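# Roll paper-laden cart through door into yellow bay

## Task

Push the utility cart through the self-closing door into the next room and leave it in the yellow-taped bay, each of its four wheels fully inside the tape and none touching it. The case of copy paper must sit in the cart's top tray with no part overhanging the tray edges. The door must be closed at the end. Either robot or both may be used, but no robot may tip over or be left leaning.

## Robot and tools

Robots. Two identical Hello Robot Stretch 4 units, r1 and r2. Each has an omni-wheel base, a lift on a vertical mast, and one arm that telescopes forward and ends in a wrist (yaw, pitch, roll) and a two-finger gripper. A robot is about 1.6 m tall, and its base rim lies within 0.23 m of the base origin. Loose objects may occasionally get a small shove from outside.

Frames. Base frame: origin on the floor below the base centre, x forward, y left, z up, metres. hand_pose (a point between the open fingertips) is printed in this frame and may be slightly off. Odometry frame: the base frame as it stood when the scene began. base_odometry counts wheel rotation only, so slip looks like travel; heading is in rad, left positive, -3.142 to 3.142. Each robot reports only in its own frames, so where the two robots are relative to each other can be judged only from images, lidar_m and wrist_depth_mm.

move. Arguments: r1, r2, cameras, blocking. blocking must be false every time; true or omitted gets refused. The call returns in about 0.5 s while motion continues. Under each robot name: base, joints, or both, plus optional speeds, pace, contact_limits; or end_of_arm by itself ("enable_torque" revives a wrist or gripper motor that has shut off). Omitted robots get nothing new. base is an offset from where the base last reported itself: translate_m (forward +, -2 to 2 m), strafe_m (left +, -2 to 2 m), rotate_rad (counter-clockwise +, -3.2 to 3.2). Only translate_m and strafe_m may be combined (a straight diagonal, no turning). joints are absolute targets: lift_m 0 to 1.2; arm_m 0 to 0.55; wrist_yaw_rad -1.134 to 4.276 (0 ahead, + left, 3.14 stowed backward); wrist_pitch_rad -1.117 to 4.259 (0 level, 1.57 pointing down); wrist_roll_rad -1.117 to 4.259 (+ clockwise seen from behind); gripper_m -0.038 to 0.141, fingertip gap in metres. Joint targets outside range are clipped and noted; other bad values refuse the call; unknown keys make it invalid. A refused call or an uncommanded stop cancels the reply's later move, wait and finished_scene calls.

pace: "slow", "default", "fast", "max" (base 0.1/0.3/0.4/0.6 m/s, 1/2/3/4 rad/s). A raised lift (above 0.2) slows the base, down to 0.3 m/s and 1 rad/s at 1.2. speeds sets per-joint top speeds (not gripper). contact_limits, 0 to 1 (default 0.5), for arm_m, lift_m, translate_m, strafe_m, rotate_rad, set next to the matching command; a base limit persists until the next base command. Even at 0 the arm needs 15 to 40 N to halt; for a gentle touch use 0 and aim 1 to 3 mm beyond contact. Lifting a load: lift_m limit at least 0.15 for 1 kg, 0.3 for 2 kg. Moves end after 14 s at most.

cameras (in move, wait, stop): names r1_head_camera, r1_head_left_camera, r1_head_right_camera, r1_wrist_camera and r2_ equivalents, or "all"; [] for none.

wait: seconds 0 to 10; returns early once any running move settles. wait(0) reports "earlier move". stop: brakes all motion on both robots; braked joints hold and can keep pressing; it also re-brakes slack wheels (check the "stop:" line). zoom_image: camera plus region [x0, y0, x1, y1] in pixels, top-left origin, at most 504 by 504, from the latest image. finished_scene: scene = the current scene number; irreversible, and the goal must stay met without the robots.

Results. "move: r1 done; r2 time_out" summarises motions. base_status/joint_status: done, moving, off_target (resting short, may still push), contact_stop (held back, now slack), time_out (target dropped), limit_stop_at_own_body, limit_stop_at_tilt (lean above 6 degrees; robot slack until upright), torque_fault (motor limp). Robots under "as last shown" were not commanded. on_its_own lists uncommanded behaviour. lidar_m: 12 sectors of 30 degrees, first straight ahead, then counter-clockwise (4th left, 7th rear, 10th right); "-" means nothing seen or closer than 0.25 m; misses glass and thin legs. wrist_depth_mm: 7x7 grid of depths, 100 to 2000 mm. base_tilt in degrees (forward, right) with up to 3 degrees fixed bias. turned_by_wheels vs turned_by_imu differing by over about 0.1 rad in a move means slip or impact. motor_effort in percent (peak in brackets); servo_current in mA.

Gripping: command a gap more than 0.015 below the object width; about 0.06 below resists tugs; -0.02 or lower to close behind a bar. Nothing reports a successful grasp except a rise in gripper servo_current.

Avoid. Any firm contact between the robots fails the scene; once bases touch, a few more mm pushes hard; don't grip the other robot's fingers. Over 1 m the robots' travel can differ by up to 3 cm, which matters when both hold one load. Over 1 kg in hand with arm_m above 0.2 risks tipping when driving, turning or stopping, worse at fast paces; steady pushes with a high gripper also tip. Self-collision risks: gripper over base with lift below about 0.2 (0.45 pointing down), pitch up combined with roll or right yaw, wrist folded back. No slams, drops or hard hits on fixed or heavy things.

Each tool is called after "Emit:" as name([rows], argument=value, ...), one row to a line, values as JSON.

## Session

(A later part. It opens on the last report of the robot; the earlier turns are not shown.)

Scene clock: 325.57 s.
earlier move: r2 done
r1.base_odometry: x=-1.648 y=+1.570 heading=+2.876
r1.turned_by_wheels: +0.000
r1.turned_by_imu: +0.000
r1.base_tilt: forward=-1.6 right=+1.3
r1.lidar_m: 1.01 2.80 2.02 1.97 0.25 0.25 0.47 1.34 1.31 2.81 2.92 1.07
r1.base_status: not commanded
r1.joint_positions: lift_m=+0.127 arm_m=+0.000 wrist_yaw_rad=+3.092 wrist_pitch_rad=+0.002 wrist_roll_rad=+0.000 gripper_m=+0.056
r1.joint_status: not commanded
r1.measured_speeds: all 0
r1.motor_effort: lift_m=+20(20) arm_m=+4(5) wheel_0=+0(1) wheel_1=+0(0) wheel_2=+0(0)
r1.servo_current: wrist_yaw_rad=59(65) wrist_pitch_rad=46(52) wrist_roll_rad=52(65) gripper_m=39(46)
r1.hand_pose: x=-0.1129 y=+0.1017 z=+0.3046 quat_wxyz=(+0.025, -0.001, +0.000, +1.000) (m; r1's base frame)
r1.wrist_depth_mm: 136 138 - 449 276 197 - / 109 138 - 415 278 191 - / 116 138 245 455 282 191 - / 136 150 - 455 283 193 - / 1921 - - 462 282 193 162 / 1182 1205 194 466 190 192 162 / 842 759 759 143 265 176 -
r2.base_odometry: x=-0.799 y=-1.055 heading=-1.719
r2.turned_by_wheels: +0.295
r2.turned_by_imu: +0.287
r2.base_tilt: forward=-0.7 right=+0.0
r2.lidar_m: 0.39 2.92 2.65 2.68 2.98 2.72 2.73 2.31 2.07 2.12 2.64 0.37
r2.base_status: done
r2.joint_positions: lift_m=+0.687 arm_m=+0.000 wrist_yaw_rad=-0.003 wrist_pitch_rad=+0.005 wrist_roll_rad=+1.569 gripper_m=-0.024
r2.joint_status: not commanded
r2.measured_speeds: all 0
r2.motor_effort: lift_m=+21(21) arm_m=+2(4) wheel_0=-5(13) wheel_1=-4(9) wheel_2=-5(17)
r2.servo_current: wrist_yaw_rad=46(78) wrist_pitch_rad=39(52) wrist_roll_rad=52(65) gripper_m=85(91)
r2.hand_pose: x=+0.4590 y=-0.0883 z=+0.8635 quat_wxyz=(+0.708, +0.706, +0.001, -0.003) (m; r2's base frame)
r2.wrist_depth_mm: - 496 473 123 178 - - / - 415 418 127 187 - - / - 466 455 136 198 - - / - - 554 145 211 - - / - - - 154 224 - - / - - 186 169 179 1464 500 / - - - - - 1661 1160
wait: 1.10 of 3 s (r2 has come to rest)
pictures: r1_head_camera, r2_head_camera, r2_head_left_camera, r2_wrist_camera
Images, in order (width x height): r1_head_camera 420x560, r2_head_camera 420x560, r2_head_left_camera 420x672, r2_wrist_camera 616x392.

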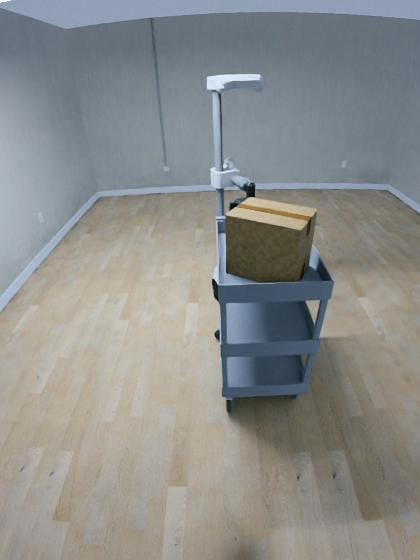

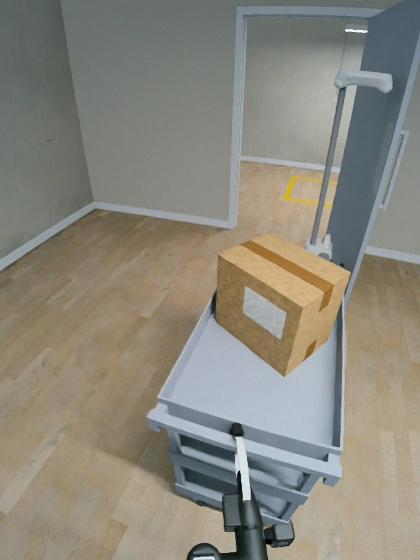

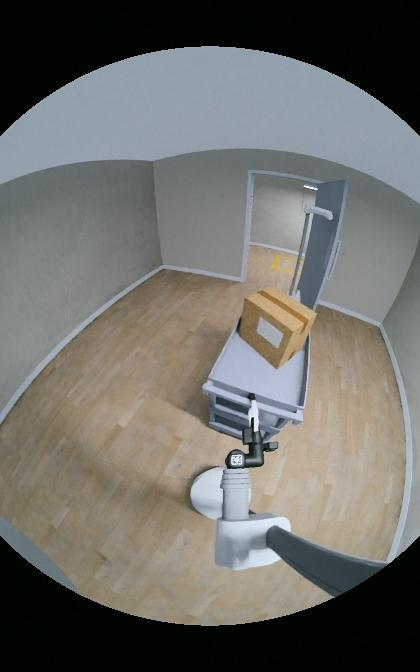

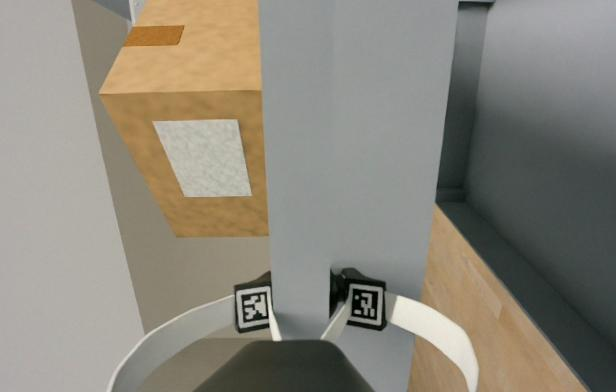

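Emit:
move(blocking=false, r2={"base":{"strafe_m":-0.26,"translate_m":0.03},"pace":"slow"})

Emit:
wait(seconds=5, cameras=["r2_wrist_camera","r2_head_camera","r1_head_camera","r2_head_left_camera"])

Scene clock: 330.07 s.
move: r2 moving
r1: as last shown
r1.lidar_m: 1.03 2.80 2.03 1.96 0.25 0.25 0.48 1.32 1.33 2.80 2.91 1.09
r1.motor_effort: lift_m=+20(20) arm_m=+5(5) wheel_0=+0(0) wheel_1=+0(0) wheel_2=+0(0)
r1.servo_current: wrist_yaw_rad=78(78) wrist_pitch_rad=46(46) wrist_roll_rad=46(59) gripper_m=39(52)
r1.wrist_depth_mm: 136 138 - 449 277 198 - / 109 138 - 415 278 191 - / 116 139 245 455 279 191 - / 136 149 - 459 282 191 - / 1921 - - 466 282 192 162 / 1205 1182 193 462 191 192 162 / 842 759 750 143 265 176 -
r2.base_odometry: x=-0.812 y=-1.054 heading=-1.719
r2.turned_by_wheels: +0.000
r2.turned_by_imu: +0.000
r2.base_tilt: forward=-0.7 right=+0.1
r2.lidar_m: 0.41 0.50 2.67 2.70 2.99 2.74 2.76 2.27 2.06 2.09 2.61 0.39
r2.base_status: translate_m moving; strafe_m moving
r2.joint_positions: lift_m=+0.687 arm_m=+0.000 wrist_yaw_rad=+0.001 wrist_pitch_rad=+0.005 wrist_roll_rad=+1.569 gripper_m=-0.024
r2.joint_status: not commanded
r2.measured_speeds: translate_m=+0.007 strafe_m=-0.052 rotate_rad=-0.001 lift_m=+0.000 arm_m=+0.000 wrist_yaw_rad=+0.018 wrist_pitch_rad=+0.000 wrist_roll_rad=+0.000
r2.motor_effort: lift_m=+21(21) arm_m=+4(4) wheel_0=+12(12) wheel_1=-6(8) wheel_2=-8(8)
r2.servo_current: wrist_yaw_rad=33(52) wrist_pitch_rad=39(52) wrist_roll_rad=46(59) gripper_m=85(91)
r2.hand_pose: x=+0.4594 y=-0.0872 z=+0.8635 quat_wxyz=(+0.708, +0.706, +0.002, -0.001) (m; r2's base frame)
r2.wrist_depth_mm: - 480 466 120 175 - - / - 413 410 125 184 - - / - 473 455 134 196 - - / - - 549 142 208 - - / - - - 152 220 - - / - - 188 169 179 1576 500 / - - - - - 1708 1182
pictures: none

Scene clock: 333.40 s.
earlier move: r2 done
r1.base_odometry: x=-1.648 y=+1.570 heading=+2.876
r1.turned_by_wheels: +0.000
r1.turned_by_imu: +0.000
r1.base_tilt: forward=-1.6 right=+1.3
r1.lidar_m: 0.84 2.81 1.99 1.95 0.25 0.25 0.46 1.38 1.32 2.81 2.88 1.04
r1.base_status: not commanded
r1.joint_positions: lift_m=+0.127 arm_m=+0.000 wrist_yaw_rad=+3.092 wrist_pitch_rad=+0.002 wrist_roll_rad=+0.000 gripper_m=+0.056
r1.joint_status: not commanded
r1.measured_speeds: all 0
r1.motor_effort: lift_m=+20(20) arm_m=+4(5) wheel_0=+0(1) wheel_1=+0(0) wheel_2=+0(0)
r1.servo_current: wrist_yaw_rad=52(78) wrist_pitch_rad=33(52) wrist_roll_rad=33(78) gripper_m=39(52)
r1.hand_pose: x=-0.1129 y=+0.1017 z=+0.3046 quat_wxyz=(+0.025, -0.001, +0.000, +1.000) (m; r1's base frame)
r1.wrist_depth_mm: 136 138 - 449 277 198 - / 109 139 - 413 278 190 - / 116 139 245 459 279 191 - / 136 150 - 462 283 192 - / 1983 - - 466 282 193 162 / 1182 1182 195 469 191 193 162 / 831 750 759 143 264 176 -
r2.base_odometry: x=-1.060 y=-1.046 heading=-1.719
r2.turned_by_wheels: +0.000
r2.turned_by_imu: +0.001
r2.base_tilt: forward=-0.7 right=+0.1
r2.lidar_m: 0.39 0.43 2.88 2.92 3.10 2.84 2.87 2.01 1.85 1.88 2.36 0.43
r2.base_status: done
r2.joint_positions: lift_m=+0.687 arm_m=+0.000 wrist_yaw_rad=+0.002 wrist_pitch_rad=+0.005 wrist_roll_rad=+1.569 gripper_m=-0.024
r2.joint_status: not commanded
r2.measured_speeds: all 0
r2.motor_effort: lift_m=+21(21) arm_m=+4(4) wheel_0=+5(14) wheel_1=-5(8) wheel_2=-4(8)
r2.servo_current: wrist_yaw_rad=52(65) wrist_pitch_rad=46(52) wrist_roll_rad=46(65) gripper_m=91(91)
r2.hand_pose: x=+0.4595 y=-0.0868 z=+0.8635 quat_wxyz=(+0.708, +0.706, +0.003, -0.001) (m; r2's base frame)
r2.wrist_depth_mm: - - - 158 216 1430 1138 / - - - 161 220 741 - / - - 477 163 223 831 - / - 488 469 166 227 831 - / - - 535 169 230 - - / - - 187 171 178 - - / - - - - 236 1618 -
wait: 3.33 of 5 s (r2 has come to rest)
pictures: r1_head_camera, r2_head_camera, r2_head_left_camera, r2_wrist_camera
Images, in order (width x height): r1_head_camera 420x560, r2_head_camera 420x560, r2_head_left_camera 420x672, r2_wrist_camera 616x392.

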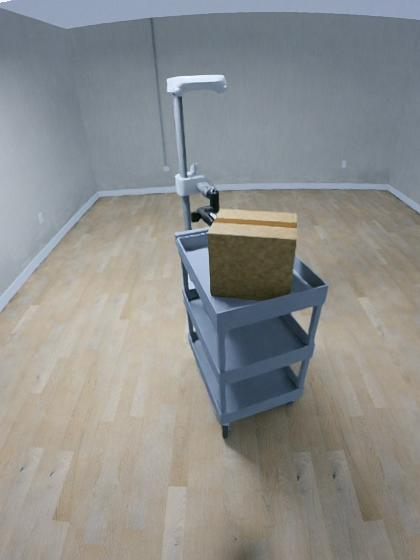

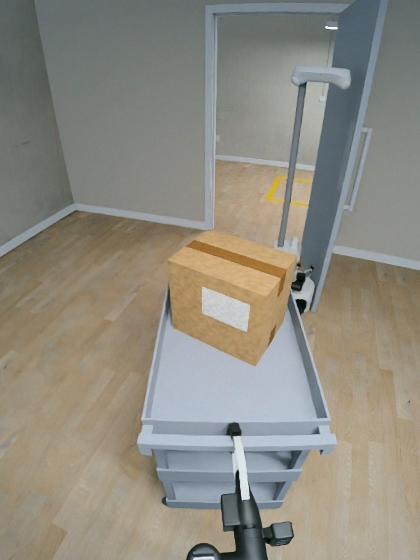

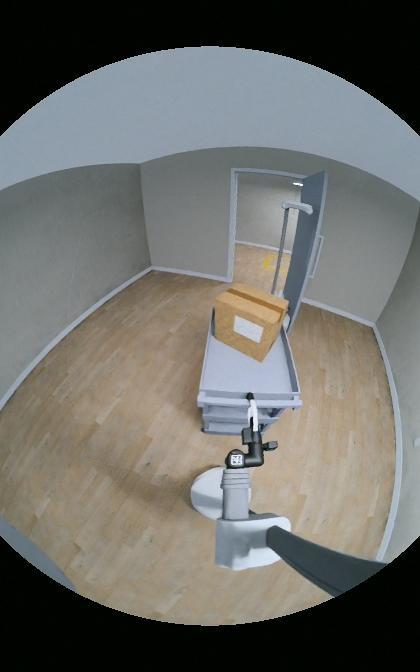

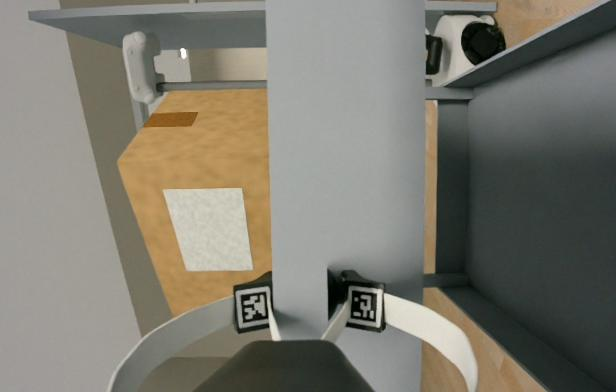

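Emit:
move(blocking=false, r2={"base":{"strafe_m":-0.27,"translate_m":0.03},"pace":"slow"})

Emit:
wait(seconds=5)

Emit:
move(blocking=false, r2={"base":{"rotate_rad":0.45},"pace":"slow"})

Emit:
wait(seconds=3)

Emit:
move(blocking=false, r2={"base":{"strafe_m":-0.25,"translate_m":0.03},"pace":"slow"})

Emit:
wait(seconds=5, cameras=["r2_wrist_camera","r2_head_camera","r1_head_camera","r2_head_left_camera"])

Scene clock: 346.57 s.
move: r2 moving
r1: as last shown
r1.lidar_m: 0.86 2.80 2.03 1.96 0.25 0.25 0.46 1.34 1.33 2.80 2.90 1.05
r1.motor_effort: lift_m=+20(20) arm_m=+5(5) wheel_0=+0(1) wheel_1=+0(0) wheel_2=+0(0)
r1.servo_current: wrist_yaw_rad=46(59) wrist_pitch_rad=39(52) wrist_roll_rad=59(59) gripper_m=39(46)
r1.wrist_depth_mm: 135 138 - 449 277 198 - / 110 138 - 413 279 191 - / 117 138 246 459 279 191 - / 136 149 - 459 281 191 - / 1983 - - 462 281 193 162 / 1205 1182 193 466 191 192 161 / 854 759 750 143 266 176 -
r2.base_odometry: x=-1.074 y=-1.045 heading=-1.719
r2.turned_by_wheels: +0.000
r2.turned_by_imu: +0.000
r2.base_tilt: forward=-0.7 right=+0.1
r2.lidar_m: 0.40 0.42 2.90 2.92 3.13 2.85 2.90 2.01 1.85 1.87 2.31 0.42
r2.base_status: translate_m moving; strafe_m moving
r2.joint_positions: lift_m=+0.687 arm_m=+0.000 wrist_yaw_rad=+0.002 wrist_pitch_rad=+0.005 wrist_roll_rad=+1.569 gripper_m=-0.024
r2.joint_status: not commanded
r2.measured_speeds: translate_m=+0.006 strafe_m=-0.052 rotate_rad=-0.001 lift_m=+0.000 arm_m=+0.000 wrist_yaw_rad=+0.000 wrist_pitch_rad=+0.000 wrist_roll_rad=+0.000
r2.motor_effort: lift_m=+21(21) arm_m=+4(4) wheel_0=+7(11) wheel_1=-8(10) wheel_2=-4(5)
r2.servo_current: wrist_yaw_rad=46(52) wrist_pitch_rad=46(52) wrist_roll_rad=46(52) gripper_m=85(91)
r2.hand_pose: x=+0.4595 y=-0.0868 z=+0.8635 quat_wxyz=(+0.708, +0.706, +0.003, -0.001) (m; r2's base frame)
r2.wrist_depth_mm: - - - 160 219 1430 1118 / - - - 163 222 741 - / - - 484 164 224 809 - / - 488 466 167 227 820 - / - - 530 169 229 842 - / - - 188 170 179 - - / - - - - 236 1537 -
pictures: none

Scene clock: 349.97 s.
earlier move: r2 done
r1.base_odometry: x=-1.648 y=+1.570 heading=+2.876
r1.turned_by_wheels: +0.000
r1.turned_by_imu: +0.000
r1.base_tilt: forward=-1.6 right=+1.3
r1.lidar_m: 0.80 1.16 2.00 1.93 0.25 0.25 0.47 1.35 1.33 2.79 2.88 1.10
r1.base_status: not commanded
r1.joint_positions: lift_m=+0.127 arm_m=+0.000 wrist_yaw_rad=+3.092 wrist_pitch_rad=+0.002 wrist_roll_rad=+0.000 gripper_m=+0.056
r1.joint_status: not commanded
r1.measured_speeds: all 0
r1.motor_effort: lift_m=+20(20) arm_m=+4(5) wheel_0=+0(1) wheel_1=+0(0) wheel_2=+0(0)
r1.servo_current: wrist_yaw_rad=46(72) wrist_pitch_rad=46(52) wrist_roll_rad=39(65) gripper_m=39(52)
r1.hand_pose: x=-0.1129 y=+0.1017 z=+0.3046 quat_wxyz=(+0.025, -0.001, +0.000, +1.000) (m; r1's base frame)
r1.wrist_depth_mm: 136 138 - 452 276 198 - / 109 138 - 413 278 191 - / 117 139 245 455 279 191 - / 136 150 - 462 281 192 - / 1983 - - 466 283 192 162 / 1182 1182 193 466 191 192 161 / 842 750 759 143 265 176 -
r2.base_odometry: x=-1.332 y=-1.036 heading=-1.719
r2.turned_by_wheels: +0.000
r2.turned_by_imu: +0.001
r2.base_tilt: forward=-0.7 right=+0.1
r2.lidar_m: 0.35 0.37 3.12 3.16 3.23 2.98 2.73 1.76 1.61 1.62 2.05 0.45
r2.base_status: done
r2.joint_positions: lift_m=+0.687 arm_m=+0.000 wrist_yaw_rad=+0.002 wrist_pitch_rad=+0.005 wrist_roll_rad=+1.569 gripper_m=-0.024
r2.joint_status: not commanded
r2.measured_speeds: all 0
r2.motor_effort: lift_m=+21(21) arm_m=+3(4) wheel_0=+4(11) wheel_1=-3(10) wheel_2=-2(5)
r2.servo_current: wrist_yaw_rad=39(59) wrist_pitch_rad=39(52) wrist_roll_rad=52(52) gripper_m=91(98)
r2.hand_pose: x=+0.4595 y=-0.0868 z=+0.8635 quat_wxyz=(+0.708, +0.706, +0.003, -0.001) (m; r2's base frame)
r2.wrist_depth_mm: - - - 271 286 300 297 / - - - 264 272 1464 1160 / - - - 197 258 1464 - / - - 640 186 247 820 - / - 480 469 180 237 831 - / - - 187 171 179 - - / - - 512 - 222 - -
wait: 3.40 of 5 s (r2 has come to rest)
pictures: none

Scene clock: 350.47 s.
move: r2 moving
r1: as last shown
r1.lidar_m: 0.79 1.28 2.01 1.93 0.25 0.25 0.49 1.35 1.33 2.79 2.89 1.04
r1.motor_effort: lift_m=+20(20) arm_m=+5(5) wheel_0=+0(0) wheel_1=+0(0) wheel_2=+0(0)
r1.servo_current: wrist_yaw_rad=59(59) wrist_pitch_rad=39(52) wrist_roll_rad=52(52) gripper_m=39(46)
r1.wrist_depth_mm: 136 138 - 452 276 198 - / 109 138 - 410 277 191 - / 116 139 244 455 281 191 - / 136 150 - 459 281 192 - / 1983 - - 462 282 193 162 / 1182 1205 194 469 191 193 161 / 842 759 759 142 264 175 -
r2.base_odometry: x=-1.332 y=-1.035 heading=-1.595
r2.turned_by_wheels: +0.124
r2.turned_by_imu: +0.120
r2.base_tilt: forward=-0.7 right=+0.1
r2.lidar_m: 0.36 0.39 3.12 3.19 3.12 2.96 2.38 1.70 1.62 1.69 2.27 0.43
r2.base_status: rotate_rad moving
r2.joint_positions: lift_m=+0.687 arm_m=+0.000 wrist_yaw_rad=-0.008 wrist_pitch_rad=+0.005 wrist_roll_rad=+1.569 gripper_m=-0.024
r2.joint_status: not commanded
r2.measured_speeds: translate_m=-0.001 strafe_m=+0.001 rotate_rad=+0.488 lift_m=+0.000 arm_m=+0.000 wrist_yaw_rad=-0.002 wrist_pitch_rad=+0.000 wrist_roll_rad=+0.000
r2.motor_effort: lift_m=+21(21) arm_m=+4(4) wheel_0=-13(13) wheel_1=-8(9) wheel_2=-16(16)
r2.servo_current: wrist_yaw_rad=65(65) wrist_pitch_rad=46(52) wrist_roll_rad=46(52) gripper_m=85(91)
r2.hand_pose: x=+0.4586 y=-0.0897 z=+0.8635 quat_wxyz=(+0.708, +0.706, -0.001, -0.005) (m; r2's base frame)
r2.wrist_depth_mm: - - - 194 260 1397 1160 / - - - 190 253 1397 521 / - - - 183 246 1464 - / - - 504 180 239 842 - / - - 473 176 234 831 - / - - 186 170 179 - - / - - 539 - 223 - -
pictures: none

Scene clock: 351.60 s.
earlier move: r2 done
r1.base_odometry: x=-1.648 y=+1.570 heading=+2.876
r1.turned_by_wheels: +0.000
r1.turned_by_imu: +0.000
r1.base_tilt: forward=-1.6 right=+1.3
r1.lidar_m: 0.83 1.80 2.00 1.95 0.25 0.25 0.47 1.35 1.34 2.80 2.90 0.97
r1.base_status: not commanded
r1.joint_positions: lift_m=+0.127 arm_m=+0.000 wrist_yaw_rad=+3.092 wrist_pitch_rad=+0.002 wrist_roll_rad=+0.000 gripper_m=+0.056
r1.joint_status: not commanded
r1.measured_speeds: all 0
r1.motor_effort: lift_m=+20(20) arm_m=+5(5) wheel_0=+0(0) wheel_1=+0(0) wheel_2=+0(0)
r1.servo_current: wrist_yaw_rad=52(78) wrist_pitch_rad=46(52) wrist_roll_rad=52(65) gripper_m=46(52)
r1.hand_pose: x=-0.1129 y=+0.1017 z=+0.3046 quat_wxyz=(+0.025, -0.001, +0.000, +1.000) (m; r1's base frame)
r1.wrist_depth_mm: 136 138 - 449 276 198 - / 110 138 - 413 278 191 - / 116 139 245 459 279 191 - / 136 150 - 459 282 192 - / 1983 - - 466 283 192 162 / 1205 1205 193 466 190 193 161 / 842 750 759 143 267 175 -
r2.base_odometry: x=-1.331 y=-1.036 heading=-1.270
r2.turned_by_wheels: +0.325
r2.turned_by_imu: +0.316
r2.base_tilt: forward=-0.6 right=+0.1
r2.lidar_m: 0.43 3.12 3.12 3.40 2.97 2.99 1.82 1.63 1.63 1.94 1.82 0.38
r2.base_status: done
r2.joint_positions: lift_m=+0.687 arm_m=+0.000 wrist_yaw_rad=-0.003 wrist_pitch_rad=+0.005 wrist_roll_rad=+1.569 gripper_m=-0.024
r2.joint_status: not commanded
r2.measured_speeds: all 0
r2.motor_effort: lift_m=+21(21) arm_m=-3(4) wheel_0=-5(13) wheel_1=-4(9) wheel_2=-4(16)
r2.servo_current: wrist_yaw_rad=46(72) wrist_pitch_rad=46(52) wrist_roll_rad=46(52) gripper_m=85(91)
r2.hand_pose: x=+0.4590 y=-0.0883 z=+0.8635 quat_wxyz=(+0.708, +0.706, +0.001, -0.003) (m; r2's base frame)
r2.wrist_depth_mm: - 477 455 120 176 - - / - 404 402 126 185 - - / - 473 462 134 195 - - / - - 564 143 209 - - / - - - 153 224 1808 - / - - 186 168 178 1430 492 / - - - - - 1661 1160
wait: 1.13 of 3 s (r2 has come to rest)
pictures: none

Scene clock: 352.10 s.
move: r2 moving
r1: as last shown
r1.lidar_m: 0.83 1.78 2.01 1.95 0.25 0.25 0.43 1.36 1.30 2.80 2.90 1.00
r1.motor_effort: lift_m=+20(20) arm_m=+4(5) wheel_0=+0(1) wheel_1=+0(0) wheel_2=+0(0)
r1.servo_current: wrist_yaw_rad=72(72) wrist_pitch_rad=39(46) wrist_roll_rad=26(52) gripper_m=33(46)
r1.wrist_depth_mm: 135 138 - 452 276 197 - / 110 138 - 410 278 190 - / 116 139 245 459 281 190 - / 136 150 - 466 282 193 - / 1983 - - 462 283 192 162 / 1160 1182 194 462 190 192 162 / 831 750 750 143 264 176 -
r2.base_odometry: x=-1.344 y=-1.041 heading=-1.271
r2.turned_by_wheels: +0.000
r2.turned_by_imu: +0.000
r2.base_tilt: forward=-0.7 right=+0.0
r2.lidar_m: 0.40 3.13 3.15 3.39 3.00 3.01 1.84 1.59 1.63 1.95 1.85 0.38
r2.base_status: translate_m moving; strafe_m moving
r2.joint_positions: lift_m=+0.687 arm_m=+0.000 wrist_yaw_rad=+0.000 wrist_pitch_rad=+0.005 wrist_roll_rad=+1.569 gripper_m=-0.024
r2.joint_status: not commanded
r2.measured_speeds: translate_m=+0.006 strafe_m=-0.052 rotate_rad=+0.003 lift_m=+0.000 arm_m=+0.000 wrist_yaw_rad=+0.010 wrist_pitch_rad=+0.000 wrist_roll_rad=+0.000
r2.motor_effort: lift_m=+21(21) arm_m=-4(4) wheel_0=+8(13) wheel_1=-7(8) wheel_2=-7(7)
r2.servo_current: wrist_yaw_rad=46(59) wrist_pitch_rad=39(52) wrist_roll_rad=46(59) gripper_m=85(91)
r2.hand_pose: x=+0.4593 y=-0.0874 z=+0.8635 quat_wxyz=(+0.708, +0.706, +0.002, -0.002) (m; r2's base frame)
r2.wrist_depth_mm: - 466 449 117 171 - - / - 397 402 125 182 - - / - 477 459 131 194 - - / - - 569 140 207 - - / - - - 151 222 1863 - / - - 188 168 178 1576 484 / - - - - - 1708 1182
pictures: none

Scene clock: 355.33 s.
earlier move: r2 done
r1.base_odometry: x=-1.648 y=+1.570 heading=+2.876
r1.turned_by_wheels: +0.000
r1.turned_by_imu: +0.000
r1.base_tilt: forward=-1.6 right=+1.3
r1.lidar_m: 0.65 0.99 2.01 1.95 0.25 0.25 0.49 1.35 1.35 2.81 2.90 0.88
r1.base_status: not commanded
r1.joint_positions: lift_m=+0.127 arm_m=+0.000 wrist_yaw_rad=+3.092 wrist_pitch_rad=+0.002 wrist_roll_rad=+0.000 gripper_m=+0.056
r1.joint_status: not commanded
r1.measured_speeds: all 0
r1.motor_effort: lift_m=+20(20) arm_m=+4(5) wheel_0=+0(1) wheel_1=+0(0) wheel_2=+0(0)
r1.servo_current: wrist_yaw_rad=33(72) wrist_pitch_rad=46(52) wrist_roll_rad=39(65) gripper_m=39(52)
r1.hand_pose: x=-0.1129 y=+0.1017 z=+0.3046 quat_wxyz=(+0.025, -0.001, +0.000, +1.000) (m; r1's base frame)
r1.wrist_depth_mm: 136 138 - 452 277 198 - / 109 138 - 413 278 190 - / 116 139 244 459 282 191 - / 136 149 - 462 281 192 - / 1921 - - 462 281 192 162 / 1182 1205 194 466 191 192 162 / 842 750 759 143 265 175 -
r2.base_odometry: x=-1.561 y=-1.138 heading=-1.271
r2.turned_by_wheels: +0.000
r2.turned_by_imu: +0.001
r2.base_tilt: forward=-0.7 right=+0.0
r2.lidar_m: 0.41 0.45 3.30 3.57 3.16 2.79 1.69 1.45 1.47 1.80 2.62 0.37
r2.base_status: done
r2.joint_positions: lift_m=+0.687 arm_m=+0.000 wrist_yaw_rad=+0.003 wrist_pitch_rad=+0.005 wrist_roll_rad=+1.569 gripper_m=-0.024
r2.joint_status: not commanded
r2.measured_speeds: all 0
r2.motor_effort: lift_m=+21(21) arm_m=-4(4) wheel_0=+3(14) wheel_1=-6(8) wheel_2=-4(7)
r2.servo_current: wrist_yaw_rad=52(65) wrist_pitch_rad=46(52) wrist_roll_rad=52(65) gripper_m=85(91)
r2.hand_pose: x=+0.4596 y=-0.0865 z=+0.8635 quat_wxyz=(+0.708, +0.706, +0.003, -0.001) (m; r2's base frame)
r2.wrist_depth_mm: - - - 136 191 - - / - 504 466 142 199 - - / - 449 436 148 208 - - / - - 508 154 216 820 - / - - 615 163 226 - - / - - 186 169 179 1576 521 / - - - - - 1708 473
wait: 3.23 of 5 s (r2 has come to rest)
pictures: r1_head_camera, r2_head_camera, r2_head_left_camera, r2_wrist_camera
Images, in order (width x height): r1_head_camera 420x560, r2_head_camera 420x560, r2_head_left_camera 420x672, r2_wrist_camera 616x392.

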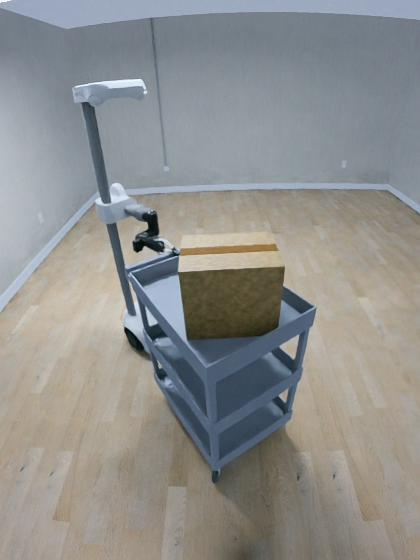

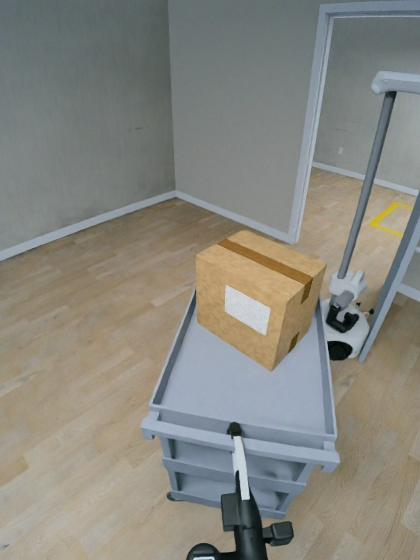

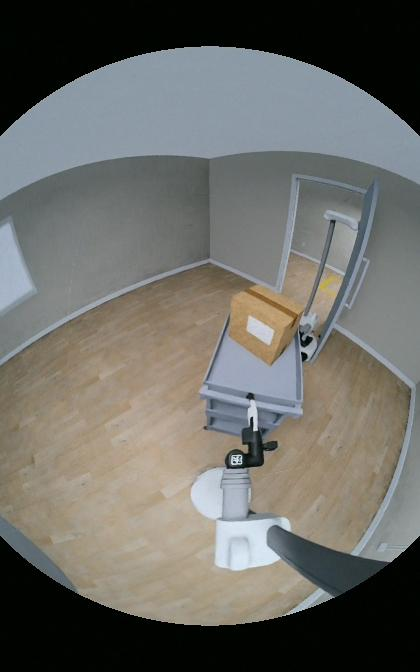

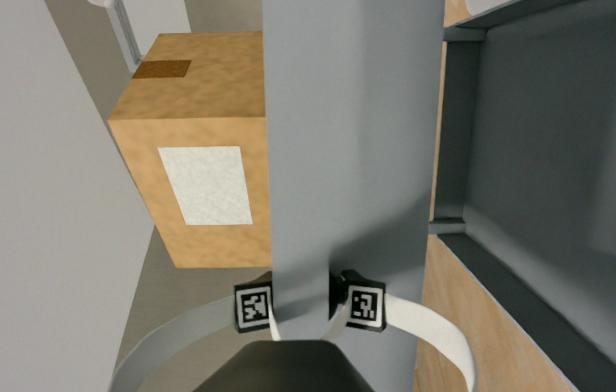

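Emit:
move(blocking=false, r2={"base":{"strafe_m":-0.06,"translate_m":0.3},"pace":"slow"})

Emit:
wait(seconds=5, cameras=["r2_wrist_camera","r2_head_camera","r1_head_camera"])

Scene clock: 364.03 s.
move: r2 moving
r1: as last shown
r1.lidar_m: 0.63 0.93 2.01 1.95 0.25 0.25 0.46 1.32 1.32 2.79 2.91 0.88
r1.motor_effort: lift_m=+20(20) arm_m=+5(5) wheel_0=+0(1) wheel_1=+0(0) wheel_2=+0(0)
r1.servo_current: wrist_yaw_rad=59(65) wrist_pitch_rad=33(46) wrist_roll_rad=65(65) gripper_m=46(46)
r1.wrist_depth_mm: 135 138 - 455 277 196 - / 110 138 - 413 277 190 - / 116 139 245 459 278 190 - / 136 149 - 462 282 192 - / 1921 - - 462 282 193 162 / 1205 1205 193 466 191 193 162 / 854 741 759 143 266 176 -
r2.base_odometry: x=-1.560 y=-1.150 heading=-1.271
r2.turned_by_wheels: +0.000
r2.turned_by_imu: +0.001
r2.base_tilt: forward=-0.7 right=+0.1
r2.lidar_m: 0.40 0.46 3.26 3.61 3.20 2.79 1.68 1.47 1.45 1.79 2.61 0.41
r2.base_status: translate_m moving; strafe_m moving
r2.joint_positions: lift_m=+0.687 arm_m=+0.000 wrist_yaw_rad=+0.002 wrist_pitch_rad=+0.005 wrist_roll_rad=+1.569 gripper_m=-0.024
r2.joint_status: not commanded
r2.measured_speeds: translate_m=+0.049 strafe_m=-0.010 rotate_rad=-0.003 lift_m=+0.000 arm_m=+0.000 wrist_yaw_rad=-0.017 wrist_pitch_rad=+0.000 wrist_roll_rad=+0.000
r2.motor_effort: lift_m=+21(21) arm_m=-3(4) wheel_0=+6(11) wheel_1=+6(7) wheel_2=-11(13)
r2.servo_current: wrist_yaw_rad=59(59) wrist_pitch_rad=46(46) wrist_roll_rad=46(59) gripper_m=85(91)
r2.hand_pose: x=+0.4595 y=-0.0869 z=+0.8635 quat_wxyz=(+0.708, +0.706, +0.002, -0.001) (m; r2's base frame)
r2.wrist_depth_mm: - - - 135 191 - - / - 512 466 142 200 741 - / - 452 439 148 208 - - / - - 508 154 216 - - / - - 603 163 226 - - / - - 186 169 179 1576 521 / - - - - 247 1661 477
pictures: none

Scene clock: 367.87 s.
earlier move: r2 done
r1.base_odometry: x=-1.648 y=+1.570 heading=+2.876
r1.turned_by_wheels: +0.000
r1.turned_by_imu: +0.000
r1.base_tilt: forward=-1.6 right=+1.3
r1.lidar_m: 0.39 0.41 2.00 1.94 0.25 0.25 0.50 1.35 1.34 2.79 2.91 0.46
r1.base_status: not commanded
r1.joint_positions: lift_m=+0.127 arm_m=+0.000 wrist_yaw_rad=+3.092 wrist_pitch_rad=+0.002 wrist_roll_rad=+0.000 gripper_m=+0.056
r1.joint_status: not commanded
r1.measured_speeds: all 0
r1.motor_effort: lift_m=+20(20) arm_m=+4(5) wheel_0=+0(1) wheel_1=+0(0) wheel_2=+0(0)
r1.servo_current: wrist_yaw_rad=59(72) wrist_pitch_rad=46(52) wrist_roll_rad=33(72) gripper_m=39(52)
r1.hand_pose: x=-0.1129 y=+0.1017 z=+0.3046 quat_wxyz=(+0.025, -0.001, +0.000, +1.000) (m; r1's base frame)
r1.wrist_depth_mm: 136 138 - 449 277 197 - / 109 138 - 413 278 190 - / 117 139 244 459 279 191 - / 136 150 - 459 281 193 - / 1921 - - 462 282 192 162 / 1182 1160 193 466 191 193 162 / 842 750 750 143 264 175 -
r2.base_odometry: x=-1.530 y=-1.442 heading=-1.271
r2.turned_by_wheels: +0.000
r2.turned_by_imu: +0.000
r2.base_tilt: forward=-0.6 right=+0.1
r2.lidar_m: 0.43 3.11 3.10 3.68 3.42 3.11 1.88 1.66 1.63 1.97 1.35 0.34
r2.base_status: done
r2.joint_positions: lift_m=+0.687 arm_m=+0.000 wrist_yaw_rad=-0.002 wrist_pitch_rad=+0.005 wrist_roll_rad=+1.569 gripper_m=-0.024
r2.joint_status: not commanded
r2.measured_speeds: all 0
r2.motor_effort: lift_m=+21(21) arm_m=-3(4) wheel_0=+3(11) wheel_1=+5(7) wheel_2=-7(14)
r2.servo_current: wrist_yaw_rad=46(65) wrist_pitch_rad=46(52) wrist_roll_rad=52(59) gripper_m=85(91)
r2.hand_pose: x=+0.4591 y=-0.0880 z=+0.8635 quat_wxyz=(+0.708, +0.706, +0.001, -0.003) (m; r2's base frame)
r2.wrist_depth_mm: - 357 359 - 147 - - / - 415 415 - 160 - - / - - 530 109 176 - - / - - - 121 197 - - / - - - 136 215 1576 500 / - - 186 159 179 1430 473 / - - - - 342 351 407
wait: 3.83 of 5 s (r2 has come to rest)
pictures: r1_head_camera, r2_head_camera, r2_wrist_camera
Images, in order (width x height): r1_head_camera 420x560, r2_head_camera 420x560, r2_wrist_camera 616x392.

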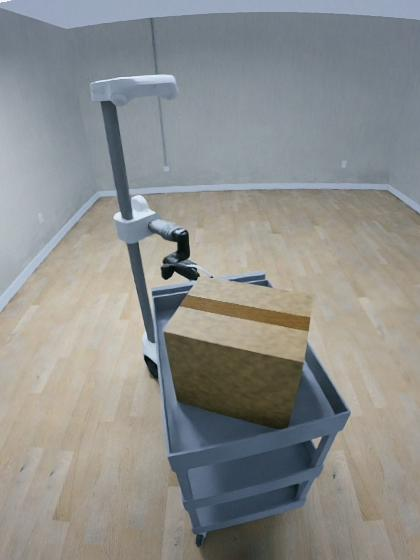

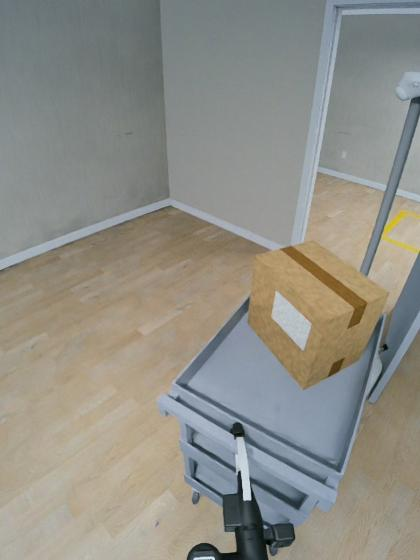

